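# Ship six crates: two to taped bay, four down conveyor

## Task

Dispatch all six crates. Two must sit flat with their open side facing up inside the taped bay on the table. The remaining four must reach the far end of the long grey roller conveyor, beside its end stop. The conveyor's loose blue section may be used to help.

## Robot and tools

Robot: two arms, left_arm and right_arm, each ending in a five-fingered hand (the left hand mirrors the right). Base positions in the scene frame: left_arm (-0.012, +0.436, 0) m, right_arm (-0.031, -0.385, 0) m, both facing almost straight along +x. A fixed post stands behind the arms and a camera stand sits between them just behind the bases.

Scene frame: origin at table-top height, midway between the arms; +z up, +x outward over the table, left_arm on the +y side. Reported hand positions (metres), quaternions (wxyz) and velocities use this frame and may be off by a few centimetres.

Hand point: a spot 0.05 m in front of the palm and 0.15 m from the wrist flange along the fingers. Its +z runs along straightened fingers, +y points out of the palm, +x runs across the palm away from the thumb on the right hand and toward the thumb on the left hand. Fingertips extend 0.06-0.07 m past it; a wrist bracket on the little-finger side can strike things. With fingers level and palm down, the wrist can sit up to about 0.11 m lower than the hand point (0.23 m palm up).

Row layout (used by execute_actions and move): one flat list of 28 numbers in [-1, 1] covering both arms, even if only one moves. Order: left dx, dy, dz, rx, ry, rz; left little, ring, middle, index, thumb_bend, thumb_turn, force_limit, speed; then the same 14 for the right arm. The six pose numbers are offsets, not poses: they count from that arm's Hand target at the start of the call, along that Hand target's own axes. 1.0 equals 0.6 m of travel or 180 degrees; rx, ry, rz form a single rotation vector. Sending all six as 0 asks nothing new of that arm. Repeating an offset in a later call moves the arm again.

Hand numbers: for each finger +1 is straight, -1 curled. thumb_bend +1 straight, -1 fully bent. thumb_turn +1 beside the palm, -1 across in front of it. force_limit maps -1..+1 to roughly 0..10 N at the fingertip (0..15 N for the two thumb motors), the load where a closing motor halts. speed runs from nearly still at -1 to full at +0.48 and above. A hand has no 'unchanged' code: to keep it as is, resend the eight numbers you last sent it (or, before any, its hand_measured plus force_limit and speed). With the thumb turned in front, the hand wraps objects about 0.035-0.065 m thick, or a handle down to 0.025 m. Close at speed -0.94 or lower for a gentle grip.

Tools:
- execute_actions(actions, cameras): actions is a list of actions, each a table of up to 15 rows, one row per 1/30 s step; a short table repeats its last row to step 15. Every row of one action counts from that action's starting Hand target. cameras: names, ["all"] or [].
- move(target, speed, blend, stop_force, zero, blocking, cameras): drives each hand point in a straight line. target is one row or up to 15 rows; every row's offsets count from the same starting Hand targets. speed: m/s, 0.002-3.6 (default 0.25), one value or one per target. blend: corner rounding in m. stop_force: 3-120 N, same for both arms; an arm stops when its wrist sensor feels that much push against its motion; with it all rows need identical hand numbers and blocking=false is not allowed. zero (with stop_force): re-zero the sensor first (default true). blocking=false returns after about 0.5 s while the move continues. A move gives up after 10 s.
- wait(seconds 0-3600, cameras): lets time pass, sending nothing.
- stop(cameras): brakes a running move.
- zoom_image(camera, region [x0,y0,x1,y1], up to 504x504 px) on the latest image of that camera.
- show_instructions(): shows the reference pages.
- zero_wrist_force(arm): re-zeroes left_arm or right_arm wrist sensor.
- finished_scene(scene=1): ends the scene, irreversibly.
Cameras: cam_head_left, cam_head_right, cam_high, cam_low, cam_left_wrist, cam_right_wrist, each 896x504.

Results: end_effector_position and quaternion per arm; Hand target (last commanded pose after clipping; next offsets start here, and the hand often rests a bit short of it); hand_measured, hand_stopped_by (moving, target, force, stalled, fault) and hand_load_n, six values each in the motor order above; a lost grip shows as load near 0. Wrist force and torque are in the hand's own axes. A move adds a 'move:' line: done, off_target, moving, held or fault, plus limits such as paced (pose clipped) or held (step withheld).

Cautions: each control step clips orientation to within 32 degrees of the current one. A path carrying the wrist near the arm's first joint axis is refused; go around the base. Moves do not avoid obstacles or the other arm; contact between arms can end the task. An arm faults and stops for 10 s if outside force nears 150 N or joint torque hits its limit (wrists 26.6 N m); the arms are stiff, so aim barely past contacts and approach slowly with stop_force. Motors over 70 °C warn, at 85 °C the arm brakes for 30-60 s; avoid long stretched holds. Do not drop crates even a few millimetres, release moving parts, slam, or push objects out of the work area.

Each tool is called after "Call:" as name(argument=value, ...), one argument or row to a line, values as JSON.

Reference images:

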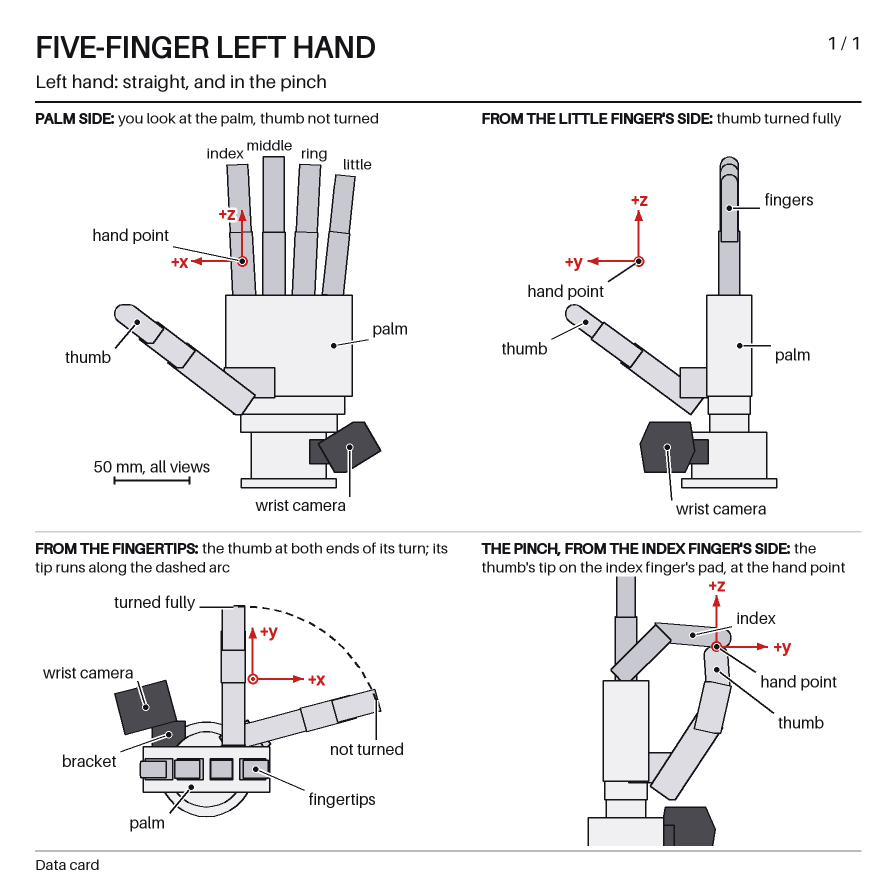

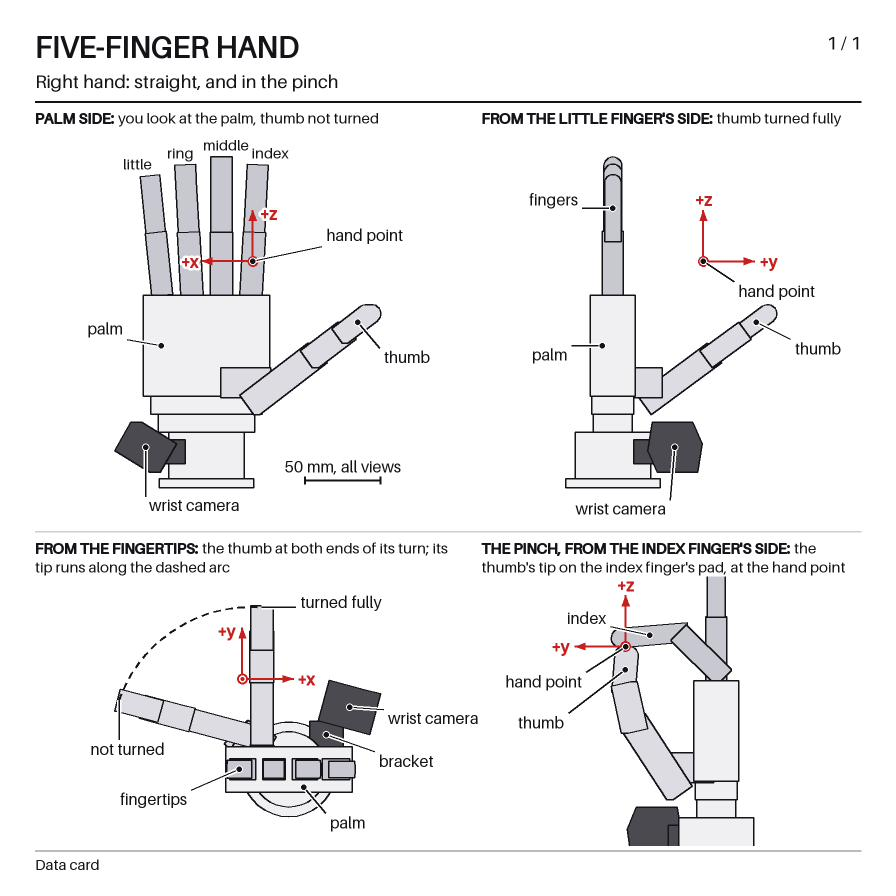

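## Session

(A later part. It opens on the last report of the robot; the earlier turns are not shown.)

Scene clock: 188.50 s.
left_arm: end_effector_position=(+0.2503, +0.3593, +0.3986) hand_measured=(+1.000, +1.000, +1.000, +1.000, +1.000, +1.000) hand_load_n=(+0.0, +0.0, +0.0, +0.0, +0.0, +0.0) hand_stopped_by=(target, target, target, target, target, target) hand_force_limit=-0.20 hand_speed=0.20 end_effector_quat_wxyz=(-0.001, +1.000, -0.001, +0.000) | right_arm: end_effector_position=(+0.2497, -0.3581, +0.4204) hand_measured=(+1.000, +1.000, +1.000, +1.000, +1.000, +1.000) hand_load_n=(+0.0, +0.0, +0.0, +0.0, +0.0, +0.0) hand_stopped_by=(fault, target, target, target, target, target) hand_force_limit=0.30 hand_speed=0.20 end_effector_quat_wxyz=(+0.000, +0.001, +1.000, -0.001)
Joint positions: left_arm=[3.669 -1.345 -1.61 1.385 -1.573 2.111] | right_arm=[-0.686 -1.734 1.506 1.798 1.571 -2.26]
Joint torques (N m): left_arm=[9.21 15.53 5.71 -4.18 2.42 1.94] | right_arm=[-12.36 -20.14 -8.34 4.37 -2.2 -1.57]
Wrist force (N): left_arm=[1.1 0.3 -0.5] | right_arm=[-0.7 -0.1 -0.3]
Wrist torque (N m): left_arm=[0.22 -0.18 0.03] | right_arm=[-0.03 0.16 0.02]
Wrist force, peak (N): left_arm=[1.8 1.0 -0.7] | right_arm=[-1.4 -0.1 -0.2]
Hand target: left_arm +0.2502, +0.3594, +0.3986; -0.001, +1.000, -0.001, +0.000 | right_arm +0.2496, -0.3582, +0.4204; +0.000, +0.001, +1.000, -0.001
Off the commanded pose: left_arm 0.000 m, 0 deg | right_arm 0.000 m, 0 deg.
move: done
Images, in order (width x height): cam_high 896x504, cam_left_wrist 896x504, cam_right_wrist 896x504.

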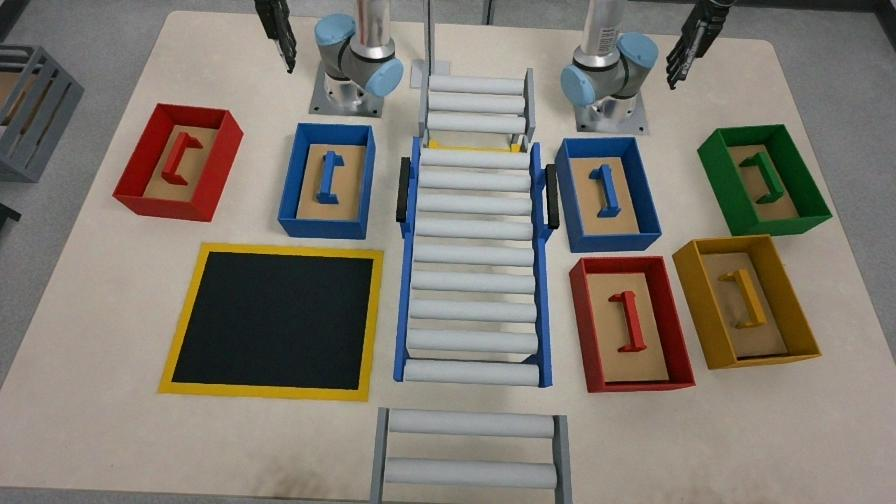

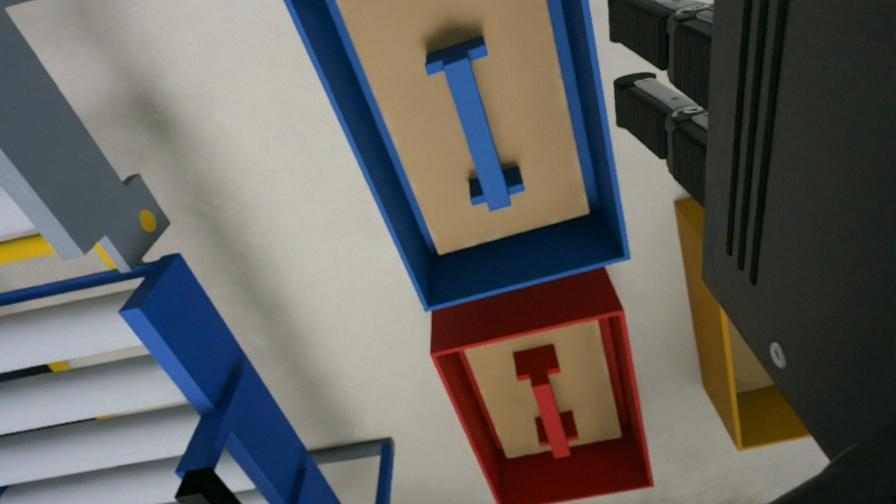

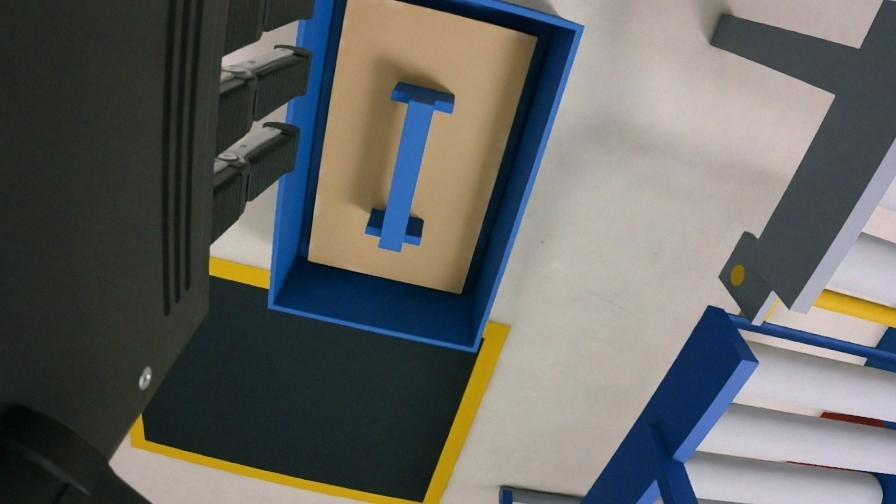

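Call:
move(
  target=[0.2073,0.0055,0.2977,0,0,-0.0278, 1,1,1,1,1,-1,-0.2,0.2, -0.198,-0.019,0.2667,0,0,0, -0.6,1,1,1,1,-1,0.3,0.2],
  cameras=["cam_left_wrist","cam_right_wrist","cam_high","cam_low","cam_head_left","cam_head_right"],
  speed=0.2,
)

Scene clock: 196.30 s.
left_arm: end_effector_position=(+0.3744, +0.3561, +0.2200) hand_measured=(+1.000, +1.000, +1.000, +1.000, +1.000, -1.000) hand_load_n=(+0.0, +0.0, +0.0, +0.0, +0.0, +0.0) hand_stopped_by=(target, target, target, target, target, target) hand_force_limit=-0.20 hand_speed=0.20 end_effector_quat_wxyz=(-0.001, +0.999, +0.042, +0.000) | right_arm: end_effector_position=(+0.3684, -0.3699, +0.2605) hand_measured=(+1.000, +1.000, +1.000, +1.000, +1.000, -1.000) hand_load_n=(+0.0, +0.0, +0.0, +0.0, +0.0, +0.0) hand_stopped_by=(fault, target, target, target, target, target) hand_force_limit=0.30 hand_speed=0.20 end_effector_quat_wxyz=(+0.000, +0.001, +1.000, -0.001)
Joint positions: left_arm=[3.455 -1.688 -1.748 1.865 -1.573 1.809] | right_arm=[-0.485 -1.429 1.615 1.384 1.572 -2.058]
Joint torques (N m): left_arm=[-11.59 15.33 30.58 -0.8 -2.28 -1.19] | right_arm=[12.34 -11.56 -25.92 0.18 1.9 1.19]
Wrist force (N): left_arm=[1.1 0.2 -0.7] | right_arm=[-0.2 -0.3 -0.5]
Wrist torque (N m): left_arm=[0.23 -0.19 0.18] | right_arm=[-0.03 0.09 -0.11]
Wrist force, peak (N): left_arm=[1.7 0.3 0.1] | right_arm=[-0.3 -0.3 -1.0]
Hand target: left_arm +0.3745, +0.3561, +0.2199; -0.001, +0.999, +0.042, +0.000 | right_arm +0.3685, -0.3699, +0.2605; +0.000, +0.001, +1.000, -0.001
Off the commanded pose: left_arm 0.000 m, 0 deg | right_arm 0.000 m, 0 deg.
move: done

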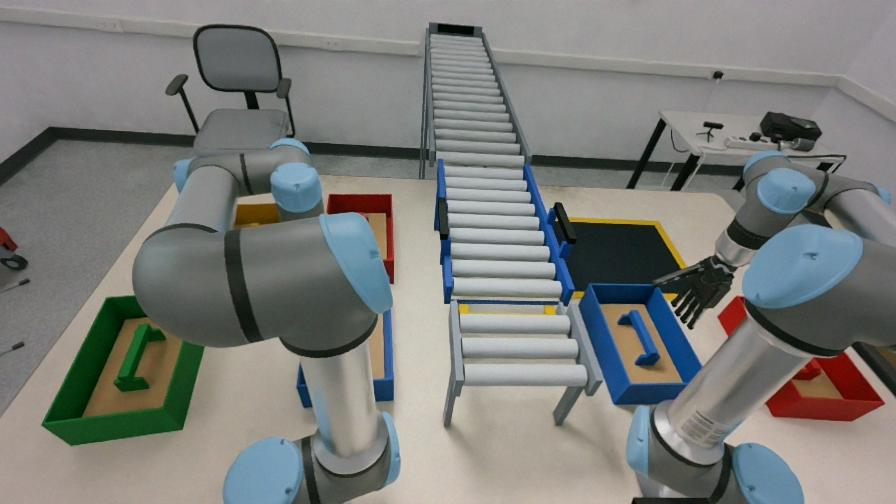

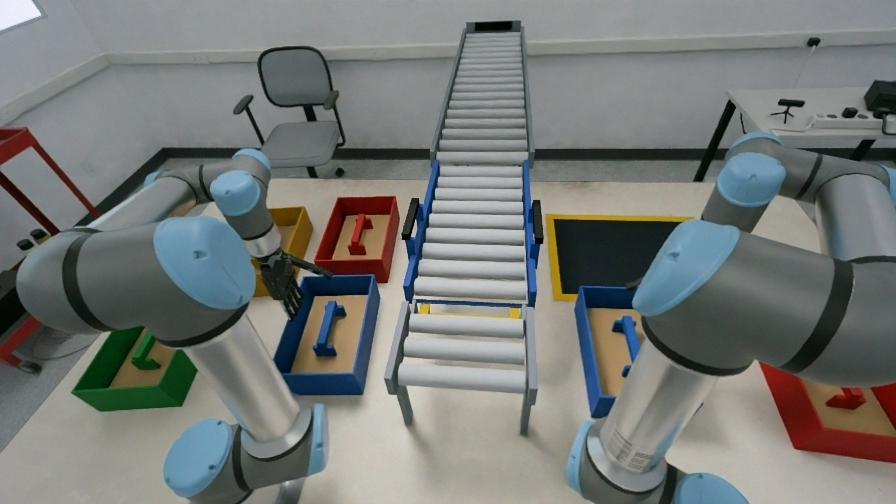

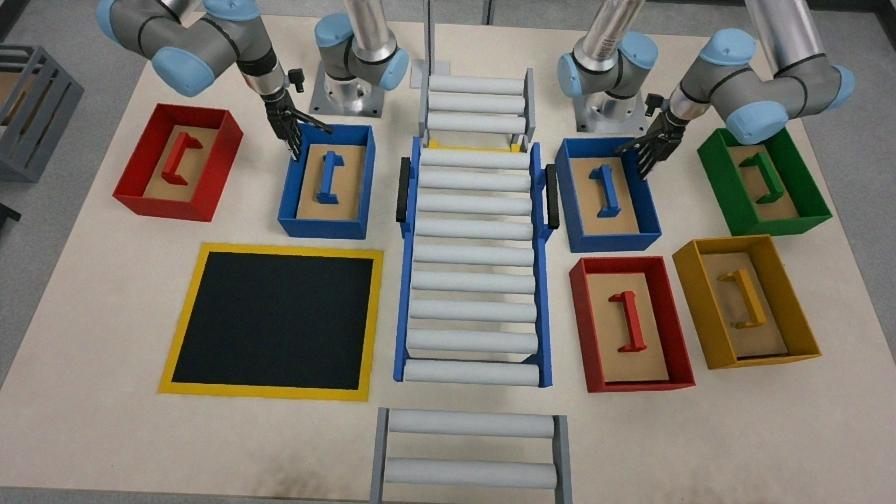

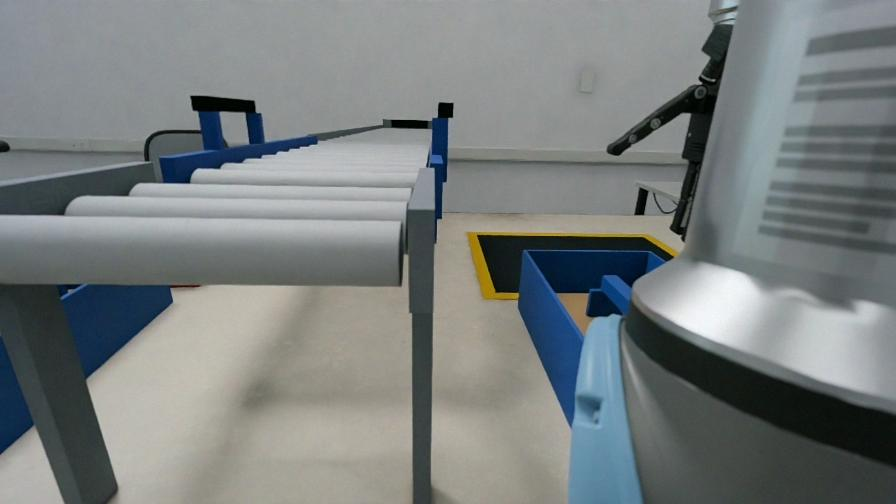

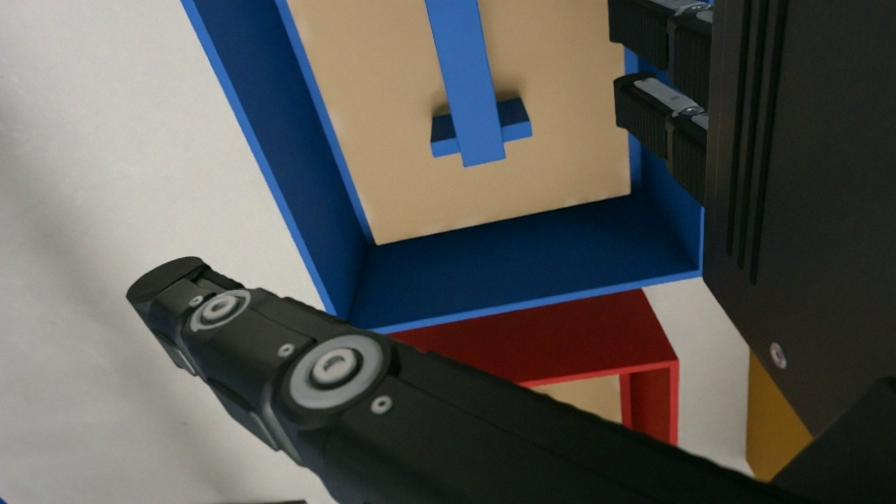

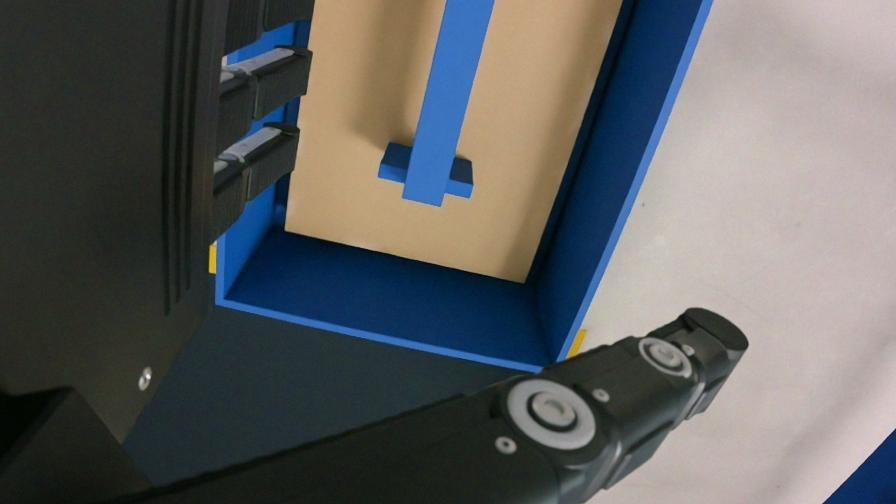

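Call:
move(
  target=[0,0,0.1967,0,0,0, 1,1,1,1,1,-1,-0.2,0.2, 0,0,0.204,0,0,0, -0.6,1,1,1,1,-1,0.3,0.2],
  cameras=["cam_left_wrist","cam_right_wrist","cam_high"],
  speed=0.08,
  stop_force=8,
)

Scene clock: 200.43 s.
left_arm: end_effector_position=(+0.3742, +0.3564, +0.1047) hand_measured=(+1.000, +1.000, +1.000, +1.000, +1.000, -1.000) hand_load_n=(+0.0, +0.0, +0.0, +0.0, -0.5, +0.0) hand_stopped_by=(target, target, target, target, target, target) hand_force_limit=-0.20 hand_speed=0.20 end_effector_quat_wxyz=(-0.001, +0.999, +0.042, +0.000) | right_arm: end_effector_position=(+0.3685, -0.3701, +0.1381) hand_measured=(+1.000, +1.000, +1.000, +1.000, +1.000, -1.000) hand_load_n=(+0.0, +0.0, +0.0, +0.0, +0.0, +0.0) hand_stopped_by=(fault, target, target, target, target, target) hand_force_limit=0.30 hand_speed=0.20 end_effector_quat_wxyz=(+0.000, +0.001, +1.000, -0.001)
Joint positions: left_arm=[3.455 -1.809 -1.928 2.166 -1.573 1.81] | right_arm=[-0.485 -1.331 1.828 1.072 1.572 -2.058]
Joint torques (N m): left_arm=[4.76 29.13 25.49 -3.51 1.49 0.56] | right_arm=[8.74 -14.38 -6.47 0.32 -2.12 1.08]
Wrist force (N): left_arm=[0.5 0.0 -7.5] | right_arm=[-0.7 -0.3 -0.1]
Wrist torque (N m): left_arm=[0.62 -0.14 0.07] | right_arm=[-0.06 0.15 -0.10]
Wrist force, peak (N): left_arm=[1.8 -0.8 -27.7] | right_arm=[-0.7 -0.4 -0.5]
Hand target: left_arm +0.3742, +0.3564, +0.1047; -0.001, +0.999, +0.042, +0.000 (not the last commanded pose) | right_arm +0.3685, -0.3701, +0.1381; +0.000, +0.001, +1.000, -0.001
Off the commanded pose: left_arm 0.003 m, 0 deg | right_arm 0.000 m, 0 deg.
move: contact (left_arm)
Images, in order (width x height): cam_high 896x504, cam_left_wrist 896x504, cam_right_wrist 896x504.

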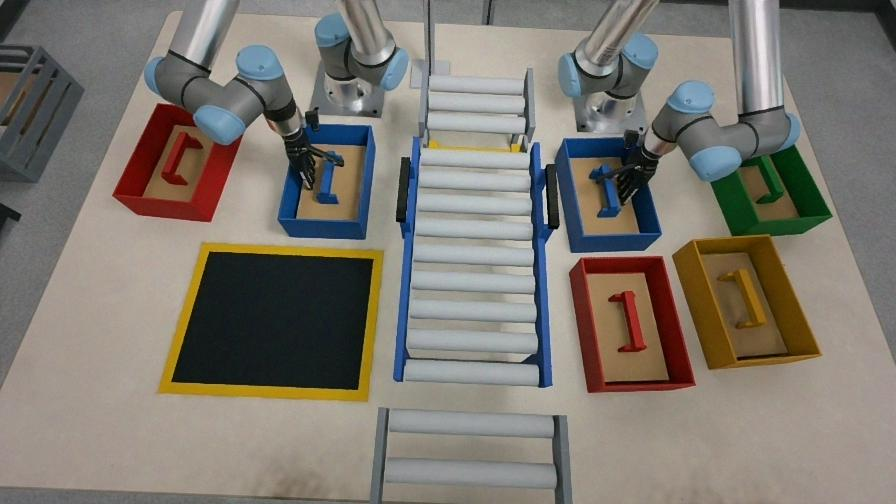

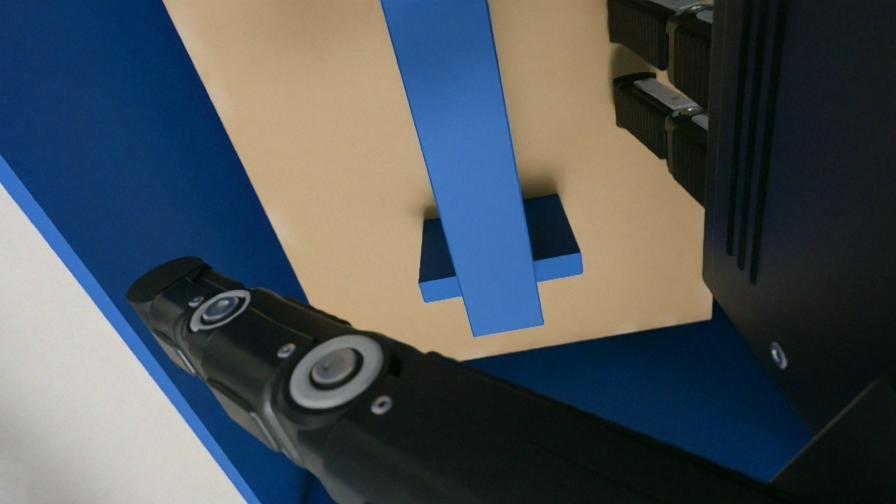

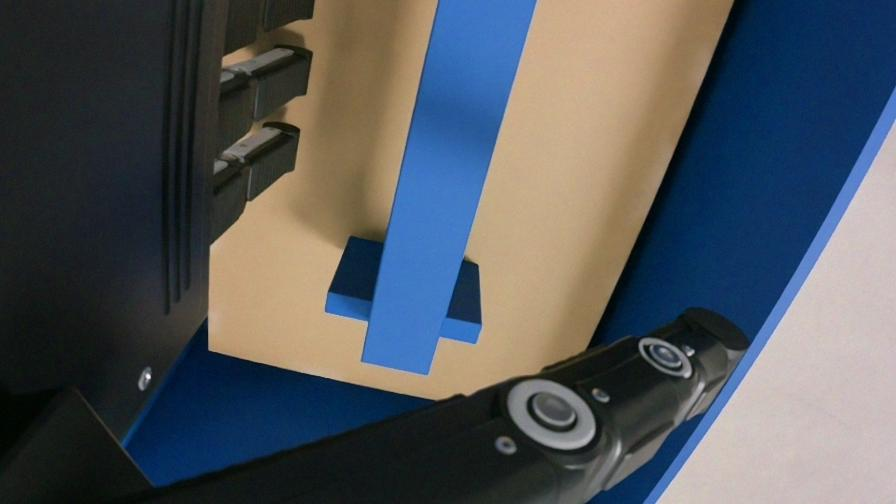

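Call:
move(
  target=[0,0,-0.006,0,0,0, 0.2,0.2,0.2,0.2,0.4,-1,0,-0.4, 0,0,-0.002,0,0,0, -0.6,0.2,0.2,0.2,0.4,-1,0,-0.4],
  speed=0.05,
)

Call:
move(
  target=[0,0,0,0,0,0, -0.5,-0.5,-0.5,-0.5,0.0,-1,0,-0.7, 0,0,0,0,0,0, -0.6,-0.5,-0.5,-0.5,0.0,-1,0,-0.7],
  cameras=["cam_left_wrist","cam_right_wrist"],
)

Scene clock: 203.10 s.
left_arm: end_effector_position=(+0.3742, +0.3564, +0.1083) hand_measured=(+0.200, +0.206, +0.288, +0.288, +0.400, -1.000) hand_load_n=(+0.0, +0.0, +0.0, +0.0, +0.0, +0.0) hand_stopped_by=(target, force, force, force, target, target) hand_force_limit=0.00 hand_speed=-0.40 end_effector_quat_wxyz=(-0.001, +0.999, +0.042, +0.000) | right_arm: end_effector_position=(+0.3685, -0.3701, +0.1393) hand_measured=(+1.000, +0.344, +0.344, +0.344, +0.400, -1.000) hand_load_n=(+0.0, +2.5, +2.0, +2.0, +0.0, +0.0) hand_stopped_by=(fault, force, force, force, target, target) hand_force_limit=0.00 hand_speed=-0.40 end_effector_quat_wxyz=(+0.000, +0.001, +1.000, -0.001)
Joint positions: left_arm=[3.455 -1.804 -1.923 2.157 -1.573 1.81] | right_arm=[-0.485 -1.332 1.827 1.075 1.572 -2.058]
Joint torques (N m): left_arm=[-3.35 30.53 26.52 -2.7 1.49 -0.79] | right_arm=[9 -36.15 -25.45 5.25 -1.31 0.94]
Wrist force (N): left_arm=[0.4 0.3 -0.6] | right_arm=[-0.5 0.5 6.7]
Wrist torque (N m): left_arm=[0.24 -0.06 0.06] | right_arm=[0.03 -0.05 -0.06]
Wrist force, peak (N): left_arm=[0.9 -6.6 21.5] | right_arm=[-0.3 -1.9 14.8]
Hand target: left_arm +0.3742, +0.3564, +0.1083; -0.001, +0.999, +0.042, +0.000 | right_arm +0.3685, -0.3701, +0.1393; +0.000, +0.001, +1.000, -0.001
Off the commanded pose: left_arm 0.000 m, 0 deg | right_arm 0.000 m, 0 deg.
move: done

Scene clock: 204.30 s.
left_arm: end_effector_position=(+0.3742, +0.3564, +0.1083) hand_measured=(-0.500, +0.154, +0.210, +0.126, +0.000, -1.000) hand_load_n=(+0.0, +0.0, +0.5, +1.5, +0.0, +0.0) hand_stopped_by=(target, force, force, force, target, target) hand_force_limit=0.00 hand_speed=-0.70 end_effector_quat_wxyz=(-0.001, +0.999, +0.042, +0.000) | right_arm: end_effector_position=(+0.3685, -0.3701, +0.1393) hand_measured=(+1.000, +0.322, +0.322, +0.320, +0.000, -1.000) hand_load_n=(+0.0, +2.5, +2.5, +2.0, +0.0, +0.0) hand_stopped_by=(fault, force, force, force, target, target) hand_force_limit=0.00 hand_speed=-0.70 end_effector_quat_wxyz=(+0.000, +0.001, +1.000, -0.001)
Joint positions: left_arm=[3.455 -1.804 -1.923 2.157 -1.573 1.81] | right_arm=[-0.485 -1.332 1.827 1.075 1.572 -2.058]
Joint torques (N m): left_arm=[-11.4 28.44 24.6 -1.09 1.81 -0.52] | right_arm=[9.3 -35.88 -23.62 5.34 -0.34 0.75]
Wrist force (N): left_arm=[0.7 -1.0 0.2] | right_arm=[-0.5 -0.4 6.9]
Wrist torque (N m): left_arm=[0.22 -0.10 0.08] | right_arm=[0.08 -0.04 -0.09]
Wrist force, peak (N): left_arm=[0.0 -7.2 4.2] | right_arm=[0.0 -1.4 16.4]
Hand target: left_arm +0.3742, +0.3564, +0.1083; -0.001, +0.999, +0.042, +0.000 | right_arm +0.3685, -0.3701, +0.1393; +0.000, +0.001, +1.000, -0.001
Off the commanded pose: left_arm 0.000 m, 0 deg | right_arm 0.000 m, 0 deg.
move: done

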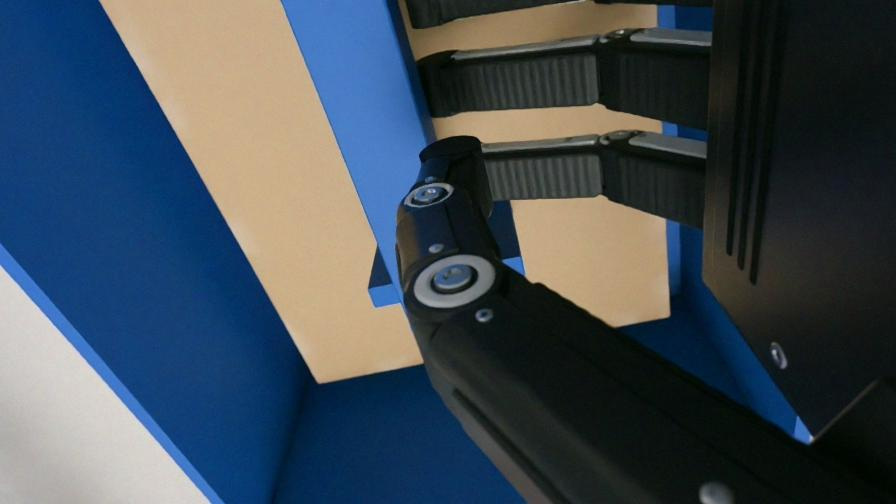

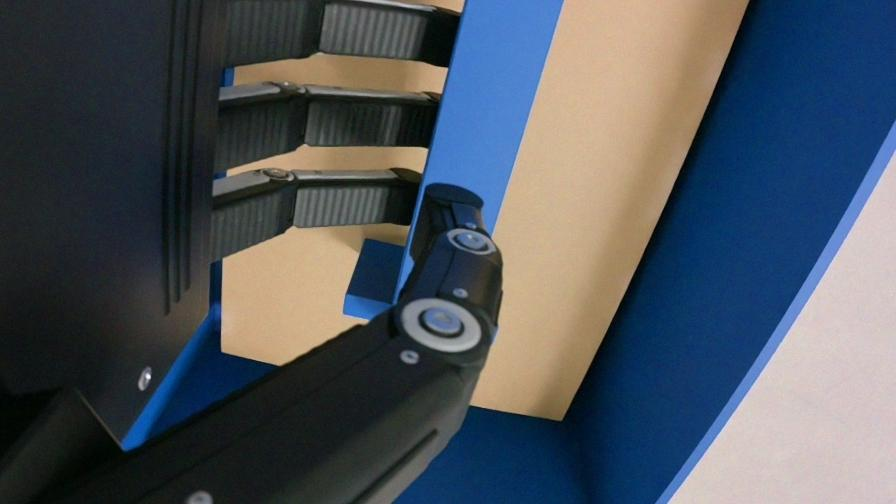

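Call:
move(
  target=[0,0,0,0,0,0, 0.6,0.6,0.6,0.6,1,-1,0.2,-0.3, 0,0,0,0,0,0, -0.6,-0.51,-0.51,-0.51,0.0,-1,0.5,-0.8],
  cameras=["cam_left_wrist","cam_right_wrist"],
)

Scene clock: 207.30 s.
left_arm: end_effector_position=(+0.3742, +0.3564, +0.1083) hand_measured=(+0.600, +0.600, +0.600, +0.600, +1.000, -1.000) hand_load_n=(+0.0, +0.0, +0.0, +0.0, +0.0, +0.0) hand_stopped_by=(target, target, target, target, target, target) hand_force_limit=0.20 hand_speed=-0.30 end_effector_quat_wxyz=(-0.001, +0.999, +0.042, +0.000) | right_arm: end_effector_position=(+0.3685, -0.3701, +0.1393) hand_measured=(+1.000, -0.510, +0.286, -0.268, +0.000, -1.000) hand_load_n=(+0.0, +0.0, +0.5, +7.5, -0.5, +0.0) hand_stopped_by=(fault, target, force, force, target, target) hand_force_limit=0.50 hand_speed=-0.80 end_effector_quat_wxyz=(+0.000, +0.001, +1.000, -0.001)
Joint positions: left_arm=[3.455 -1.804 -1.923 2.157 -1.573 1.81] | right_arm=[-0.485 -1.332 1.827 1.075 1.572 -2.058]
Joint torques (N m): left_arm=[-5.94 23.55 16.44 -0.99 1.62 -0.2] | right_arm=[9.08 -25.35 -19.85 1.2 1.59 0.09]
Wrist force (N): left_arm=[0.5 0.4 -0.5] | right_arm=[-0.2 1.0 -0.2]
Wrist torque (N m): left_arm=[0.24 -0.07 0.06] | right_arm=[0.20 0.09 -0.03]
Wrist force, peak (N): left_arm=[0.5 -1.4 0.0] | right_arm=[-0.1 -4.4 16.3]
Hand target: left_arm +0.3742, +0.3564, +0.1083; -0.001, +0.999, +0.042, +0.000 | right_arm +0.3685, -0.3701, +0.1393; +0.000, +0.001, +1.000, -0.001
Off the commanded pose: left_arm 0.000 m, 0 deg | right_arm 0.000 m, 0 deg.
move: done

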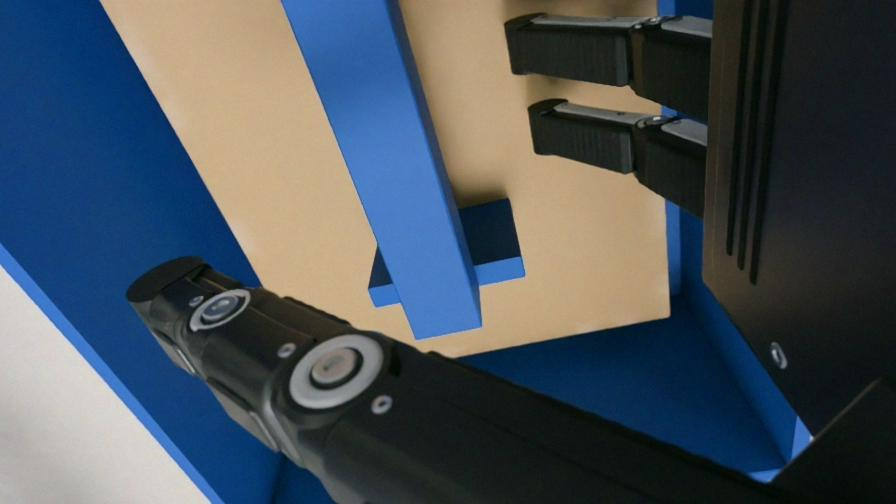

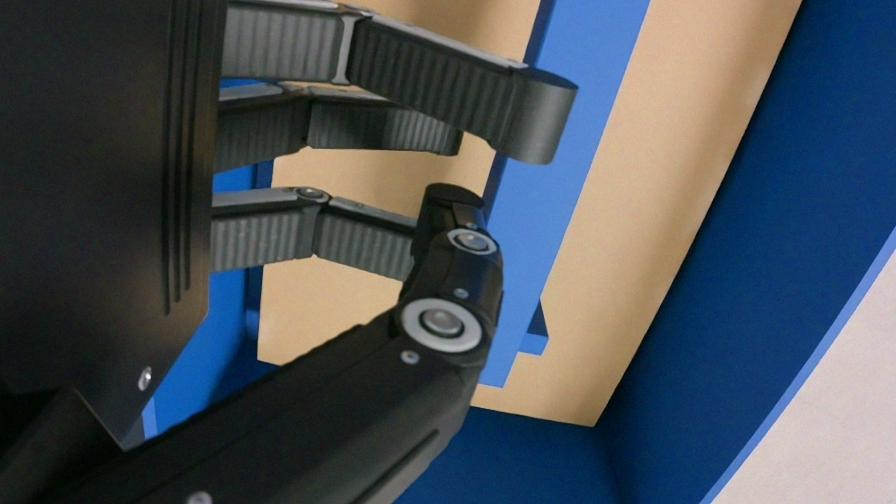

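Call:
move(
  target=[0,0.0,0,0,0,0, 0.5,0.5,0.5,0.5,1,-1,0.2,-0.3, 0,0,0,0,0,0, -0.6,0.5,0.5,0.5,1,-1,0.5,-0.3],
  cameras=["cam_right_wrist","cam_high"],
)

Scene clock: 214.50 s.
left_arm: end_effector_position=(+0.3742, +0.3564, +0.1083) hand_measured=(+0.500, +0.500, +0.500, +0.500, +1.000, -1.000) hand_load_n=(+0.5, +0.0, +0.0, +0.0, +0.0, +0.0) hand_stopped_by=(target, target, target, target, target, target) hand_force_limit=0.20 hand_speed=-0.30 end_effector_quat_wxyz=(-0.001, +0.999, +0.042, +0.000) | right_arm: end_effector_position=(+0.3685, -0.3701, +0.1393) hand_measured=(+1.000, +0.500, +0.500, +0.500, +1.000, -1.000) hand_load_n=(+0.0, +0.0, +0.0, +0.0, +0.0, +0.0) hand_stopped_by=(fault, target, target, target, target, target) hand_force_limit=0.50 hand_speed=-0.30 end_effector_quat_wxyz=(+0.000, +0.001, +1.000, -0.001)
Joint positions: left_arm=[3.455 -1.804 -1.923 2.157 -1.573 1.81] | right_arm=[-0.485 -1.332 1.827 1.075 1.572 -2.058]
Joint torques (N m): left_arm=[3.35 21.84 5.72 -1.15 1.59 0.19] | right_arm=[8.83 -15.96 -13.65 1.18 0.54 -0.91]
Wrist force (N): left_arm=[0.4 0.4 -0.4] | right_arm=[-0.4 1.4 -0.3]
Wrist torque (N m): left_arm=[0.23 -0.05 0.06] | right_arm=[0.27 0.12 -0.03]
Wrist force, peak (N): left_arm=[0.5 0.7 -0.8] | right_arm=[-0.4 1.4 -0.3]
Hand target: left_arm +0.3742, +0.3564, +0.1083; -0.001, +0.999, +0.042, +0.000 | right_arm +0.3685, -0.3701, +0.1393; +0.000, +0.001, +1.000, -0.001
Off the commanded pose: left_arm 0.000 m, 0 deg | right_arm 0.000 m, 0 deg.
move: done
Images, in order (width x height): cam_high 896x504, cam_right_wrist 896x504.

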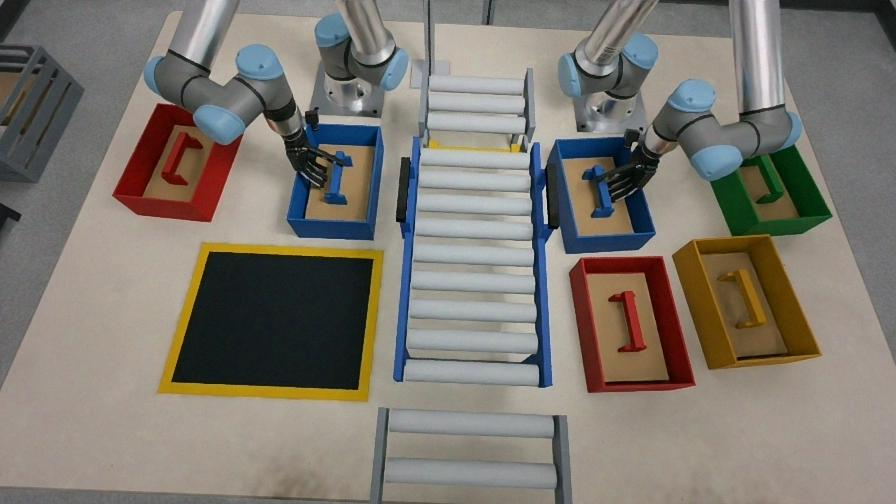

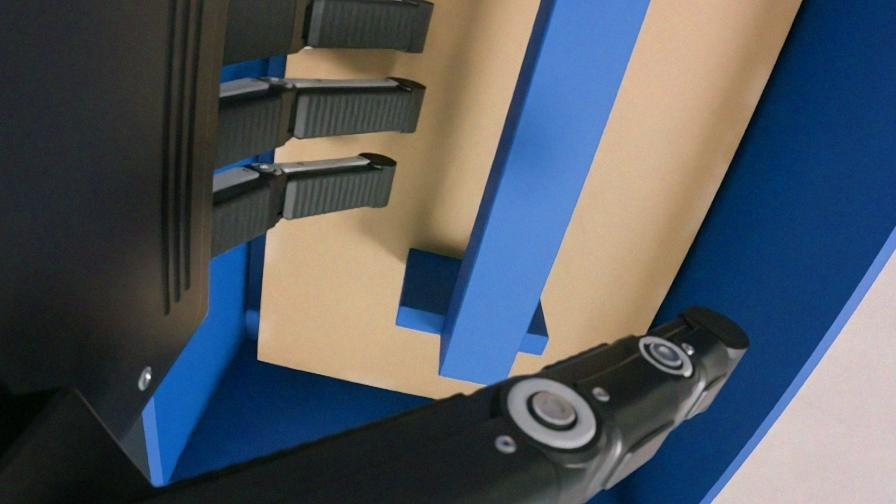

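Call:
move(
  target=[
    [0,0.0467,0,0,0,0, 0.5,0.5,0.5,0.5,1,-1,0.2,-0.3, 0,0.0575,0,0,0,0, -0.6,0.5,0.5,0.5,1,-1,0.5,-0.3],
    [0,0.0467,0.02,0,0,0, 0.5,0.5,0.5,0.5,1,-1,0.2,-0.3, 0,0.0575,0.019,0,0,0, -0.6,0.5,0.5,0.5,1,-1,0.5,-0.3],
  ],
  cameras=["cam_left_wrist","cam_right_wrist"],
  speed=0.05,
  stop_force=8,
)

Scene clock: 218.60 s.
left_arm: end_effector_position=(+0.3766, +0.3285, +0.0962) hand_measured=(+0.500, +0.500, +0.500, +0.500, +1.000, -1.000) hand_load_n=(+0.0, +0.0, +0.0, +0.0, +0.0, +0.0) hand_stopped_by=(target, target, target, target, target, target) hand_force_limit=0.20 hand_speed=-0.30 end_effector_quat_wxyz=(-0.001, +0.999, +0.042, +0.000) | right_arm: end_effector_position=(+0.3686, -0.3356, +0.1278) hand_measured=(+1.000, +0.500, +0.500, +0.500, +1.000, -1.000) hand_load_n=(+0.0, +0.0, +0.0, +0.0, +0.0, +0.0) hand_stopped_by=(fault, target, target, target, target, target) hand_force_limit=0.50 hand_speed=-0.30 end_effector_quat_wxyz=(+0.000, +0.001, +1.000, -0.001)
Joint positions: left_arm=[3.372 -1.833 -1.923 2.184 -1.573 1.726] | right_arm=[-0.395 -1.324 1.85 1.044 1.572 -1.968]
Joint torques (N m): left_arm=[-11.84 17.64 2.39 -0.79 -2.51 -1.53] | right_arm=[12.26 -14.77 -6.49 0.36 1.81 1.14]
Wrist force (N): left_arm=[0.6 0.4 -0.5] | right_arm=[-0.4 0.9 -0.2]
Wrist torque (N m): left_arm=[0.23 -0.08 0.15] | right_arm=[0.19 0.11 -0.08]
Wrist force, peak (N): left_arm=[0.4 0.3 -0.9] | right_arm=[-0.6 1.4 -0.4]
Hand target: left_arm +0.3766, +0.3285, +0.0962; -0.001, +0.999, +0.042, +0.000 | right_arm +0.3686, -0.3356, +0.1278; +0.000, +0.001, +1.000, -0.001
Off the commanded pose: left_arm 0.000 m, 0 deg | right_arm 0.000 m, 0 deg.
move: done

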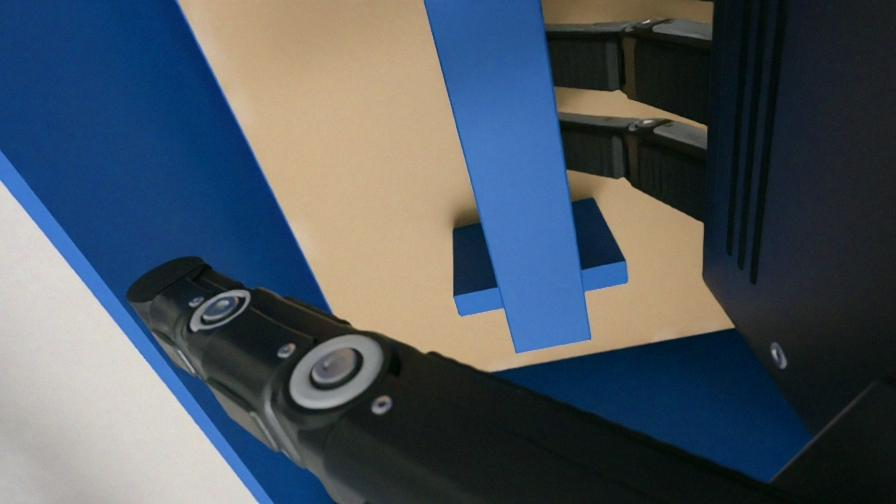

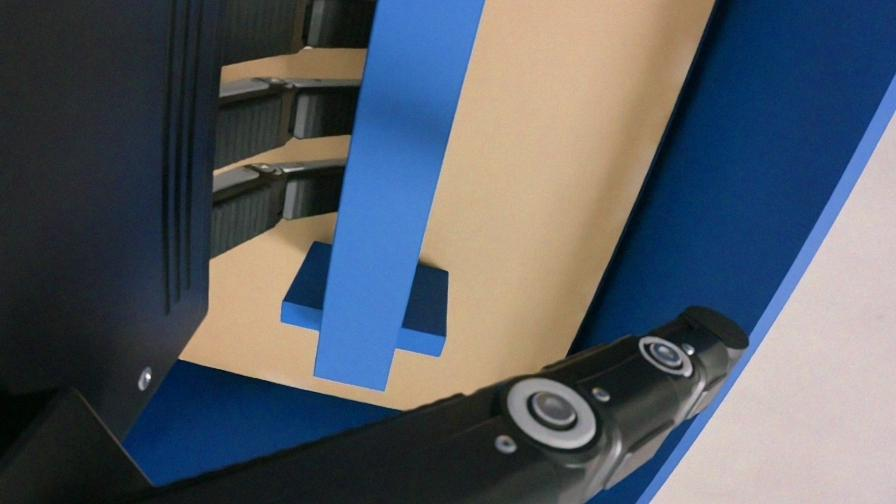

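Call:
move(
  target=[0,0,0,0,0,0, -0.2,-0.2,-0.2,-0.2,1,-1,0.4,-0.5, 0,0,0,0,0,0, -0.6,-0.2,-0.2,-0.2,1,-1,0.4,-0.5],
  cameras=["cam_left_wrist","cam_right_wrist"],
)

Scene clock: 219.80 s.
left_arm: end_effector_position=(+0.3765, +0.3284, +0.0962) hand_measured=(-0.200, -0.196, -0.138, -0.138, +1.000, -1.000) hand_load_n=(+4.5, +6.5, +0.5, +3.5, +0.0, +0.0) hand_stopped_by=(target, force, force, force, target, target) hand_force_limit=0.40 hand_speed=-0.50 end_effector_quat_wxyz=(-0.001, +0.999, +0.042, -0.001) | right_arm: end_effector_position=(+0.3685, -0.3356, +0.1278) hand_measured=(+1.000, +0.138, +0.138, +0.138, +1.000, -1.000) hand_load_n=(+0.0, +6.0, +5.5, +4.5, +0.0, +0.0) hand_stopped_by=(fault, force, force, force, target, target) hand_force_limit=0.40 hand_speed=-0.50 end_effector_quat_wxyz=(+0.000, +0.001, +1.000, +0.000)
Joint positions: left_arm=[3.372 -1.833 -1.923 2.184 -1.573 1.726] | right_arm=[-0.395 -1.324 1.85 1.044 1.572 -1.968]
Joint torques (N m): left_arm=[-8.37 37.18 19.34 -4.31 2.72 -1.29] | right_arm=[9.7 -37.51 -23.51 5.99 -2.63 0.82]
Wrist force (N): left_arm=[3.3 0.2 17.2] | right_arm=[1.0 -1.5 19.6]
Wrist torque (N m): left_arm=[-0.28 0.49 0.26] | right_arm=[-0.36 -0.30 -0.01]
Wrist force, peak (N): left_arm=[-0.3 -3.7 23.5] | right_arm=[0.0 1.2 21.5]
Hand target: left_arm +0.3766, +0.3285, +0.0962; -0.001, +0.999, +0.042, +0.000 | right_arm +0.3686, -0.3356, +0.1278; +0.000, +0.001, +1.000, -0.001
Off the commanded pose: left_arm 0.000 m, 0 deg | right_arm 0.000 m, 0 deg.
move: done

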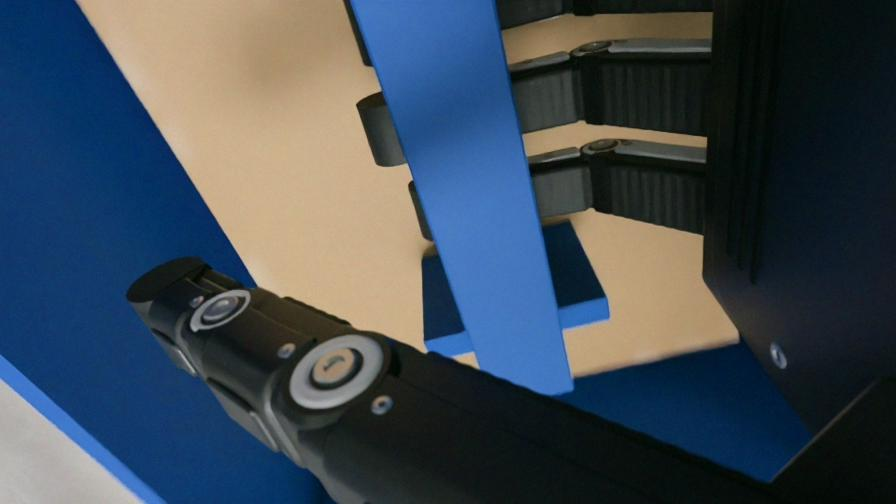

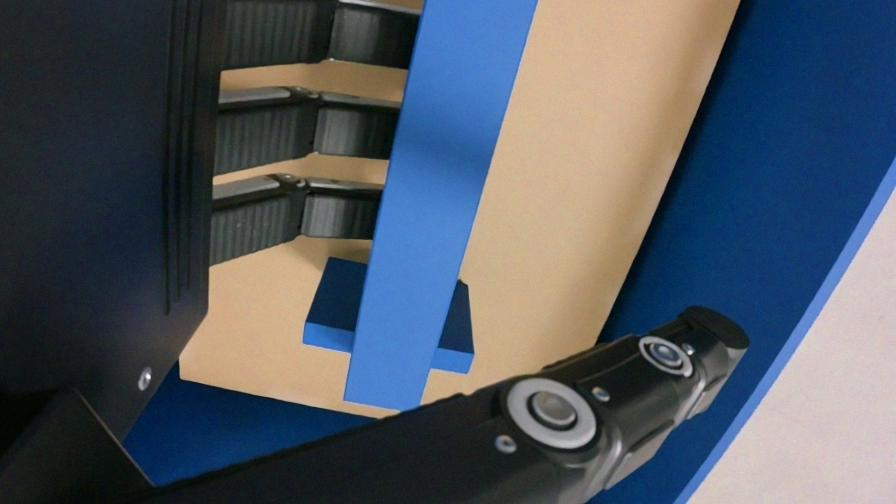

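Call:
move(
  target=[0,0,0,0,0,0, -0.2,-0.2,-0.2,-0.2,-0.1,-1,0.1,-0.7, 0,0,0,0,0,0, -0.6,-0.22,-0.22,-0.22,-0.1,-1,0.6,-0.5],
  cameras=["cam_left_wrist","cam_right_wrist"],
)

Scene clock: 222.70 s.
left_arm: end_effector_position=(+0.3766, +0.3285, +0.0962) hand_measured=(-0.200, -0.196, -0.138, -0.138, +0.124, -1.000) hand_load_n=(+4.0, +7.5, +2.5, +7.5, +8.5, +0.0) hand_stopped_by=(target, force, force, force, force, target) hand_force_limit=0.10 hand_speed=-0.70 end_effector_quat_wxyz=(-0.001, +0.999, +0.042, +0.000) | right_arm: end_effector_position=(+0.3686, -0.3356, +0.1278) hand_measured=(+1.000, +0.100, +0.100, +0.054, +0.038, -1.000) hand_load_n=(+0.0, +7.0, +6.0, +10.5, +12.5, +0.5) hand_stopped_by=(fault, force, force, force, force, target) hand_force_limit=0.60 hand_speed=-0.50 end_effector_quat_wxyz=(+0.000, +0.001, +1.000, -0.001)
Joint positions: left_arm=[3.372 -1.833 -1.923 2.184 -1.573 1.726] | right_arm=[-0.395 -1.324 1.85 1.044 1.572 -1.968]
Joint torques (N m): left_arm=[0.12 33.48 32.06 -2.7 0.13 0.83] | right_arm=[-3.48 -20.24 -11.76 3.31 0.44 -0.73]
Wrist force (N): left_arm=[0.4 -1.5 18.0] | right_arm=[-0.1 -0.2 18.7]
Wrist torque (N m): left_arm=[-0.22 0.49 0.20] | right_arm=[-0.23 -0.27 -0.10]
Wrist force, peak (N): left_arm=[-0.1 -3.6 22.9] | right_arm=[0.3 -0.2 23.9]
Hand target: left_arm +0.3766, +0.3285, +0.0962; -0.001, +0.999, +0.042, +0.000 | right_arm +0.3686, -0.3356, +0.1278; +0.000, +0.001, +1.000, -0.001
Off the commanded pose: left_arm 0.000 m, 0 deg | right_arm 0.000 m, 0 deg.
move: done

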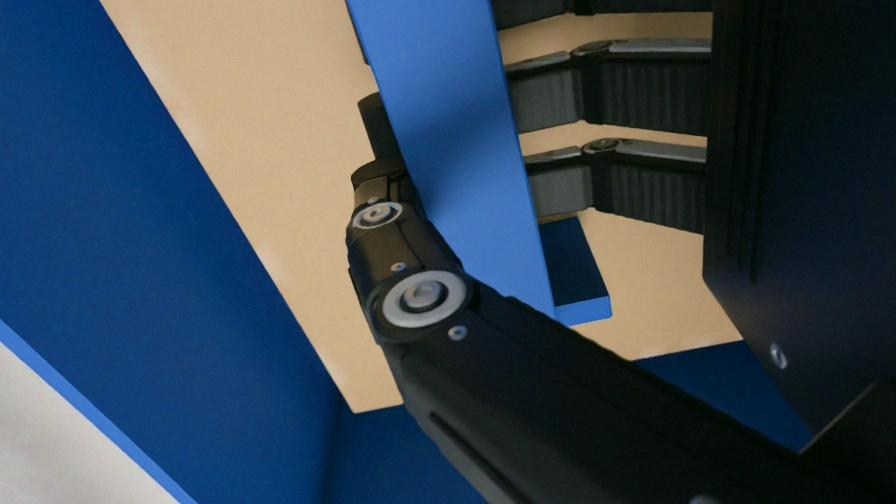

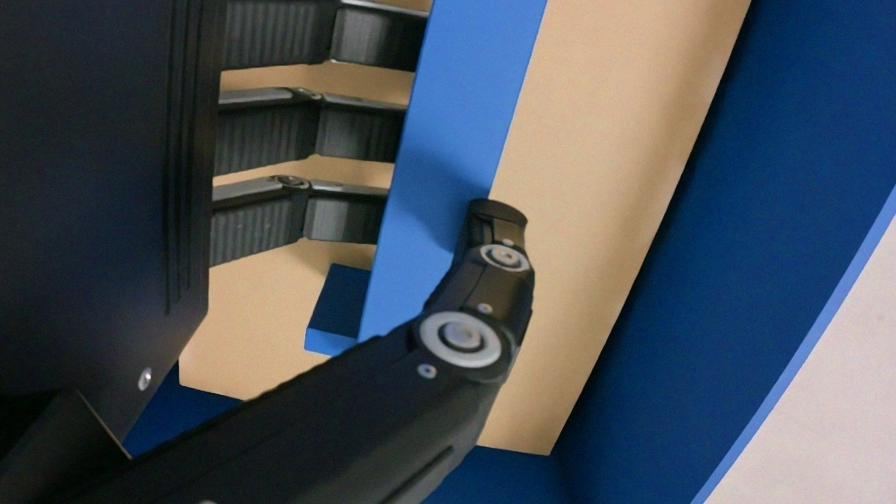

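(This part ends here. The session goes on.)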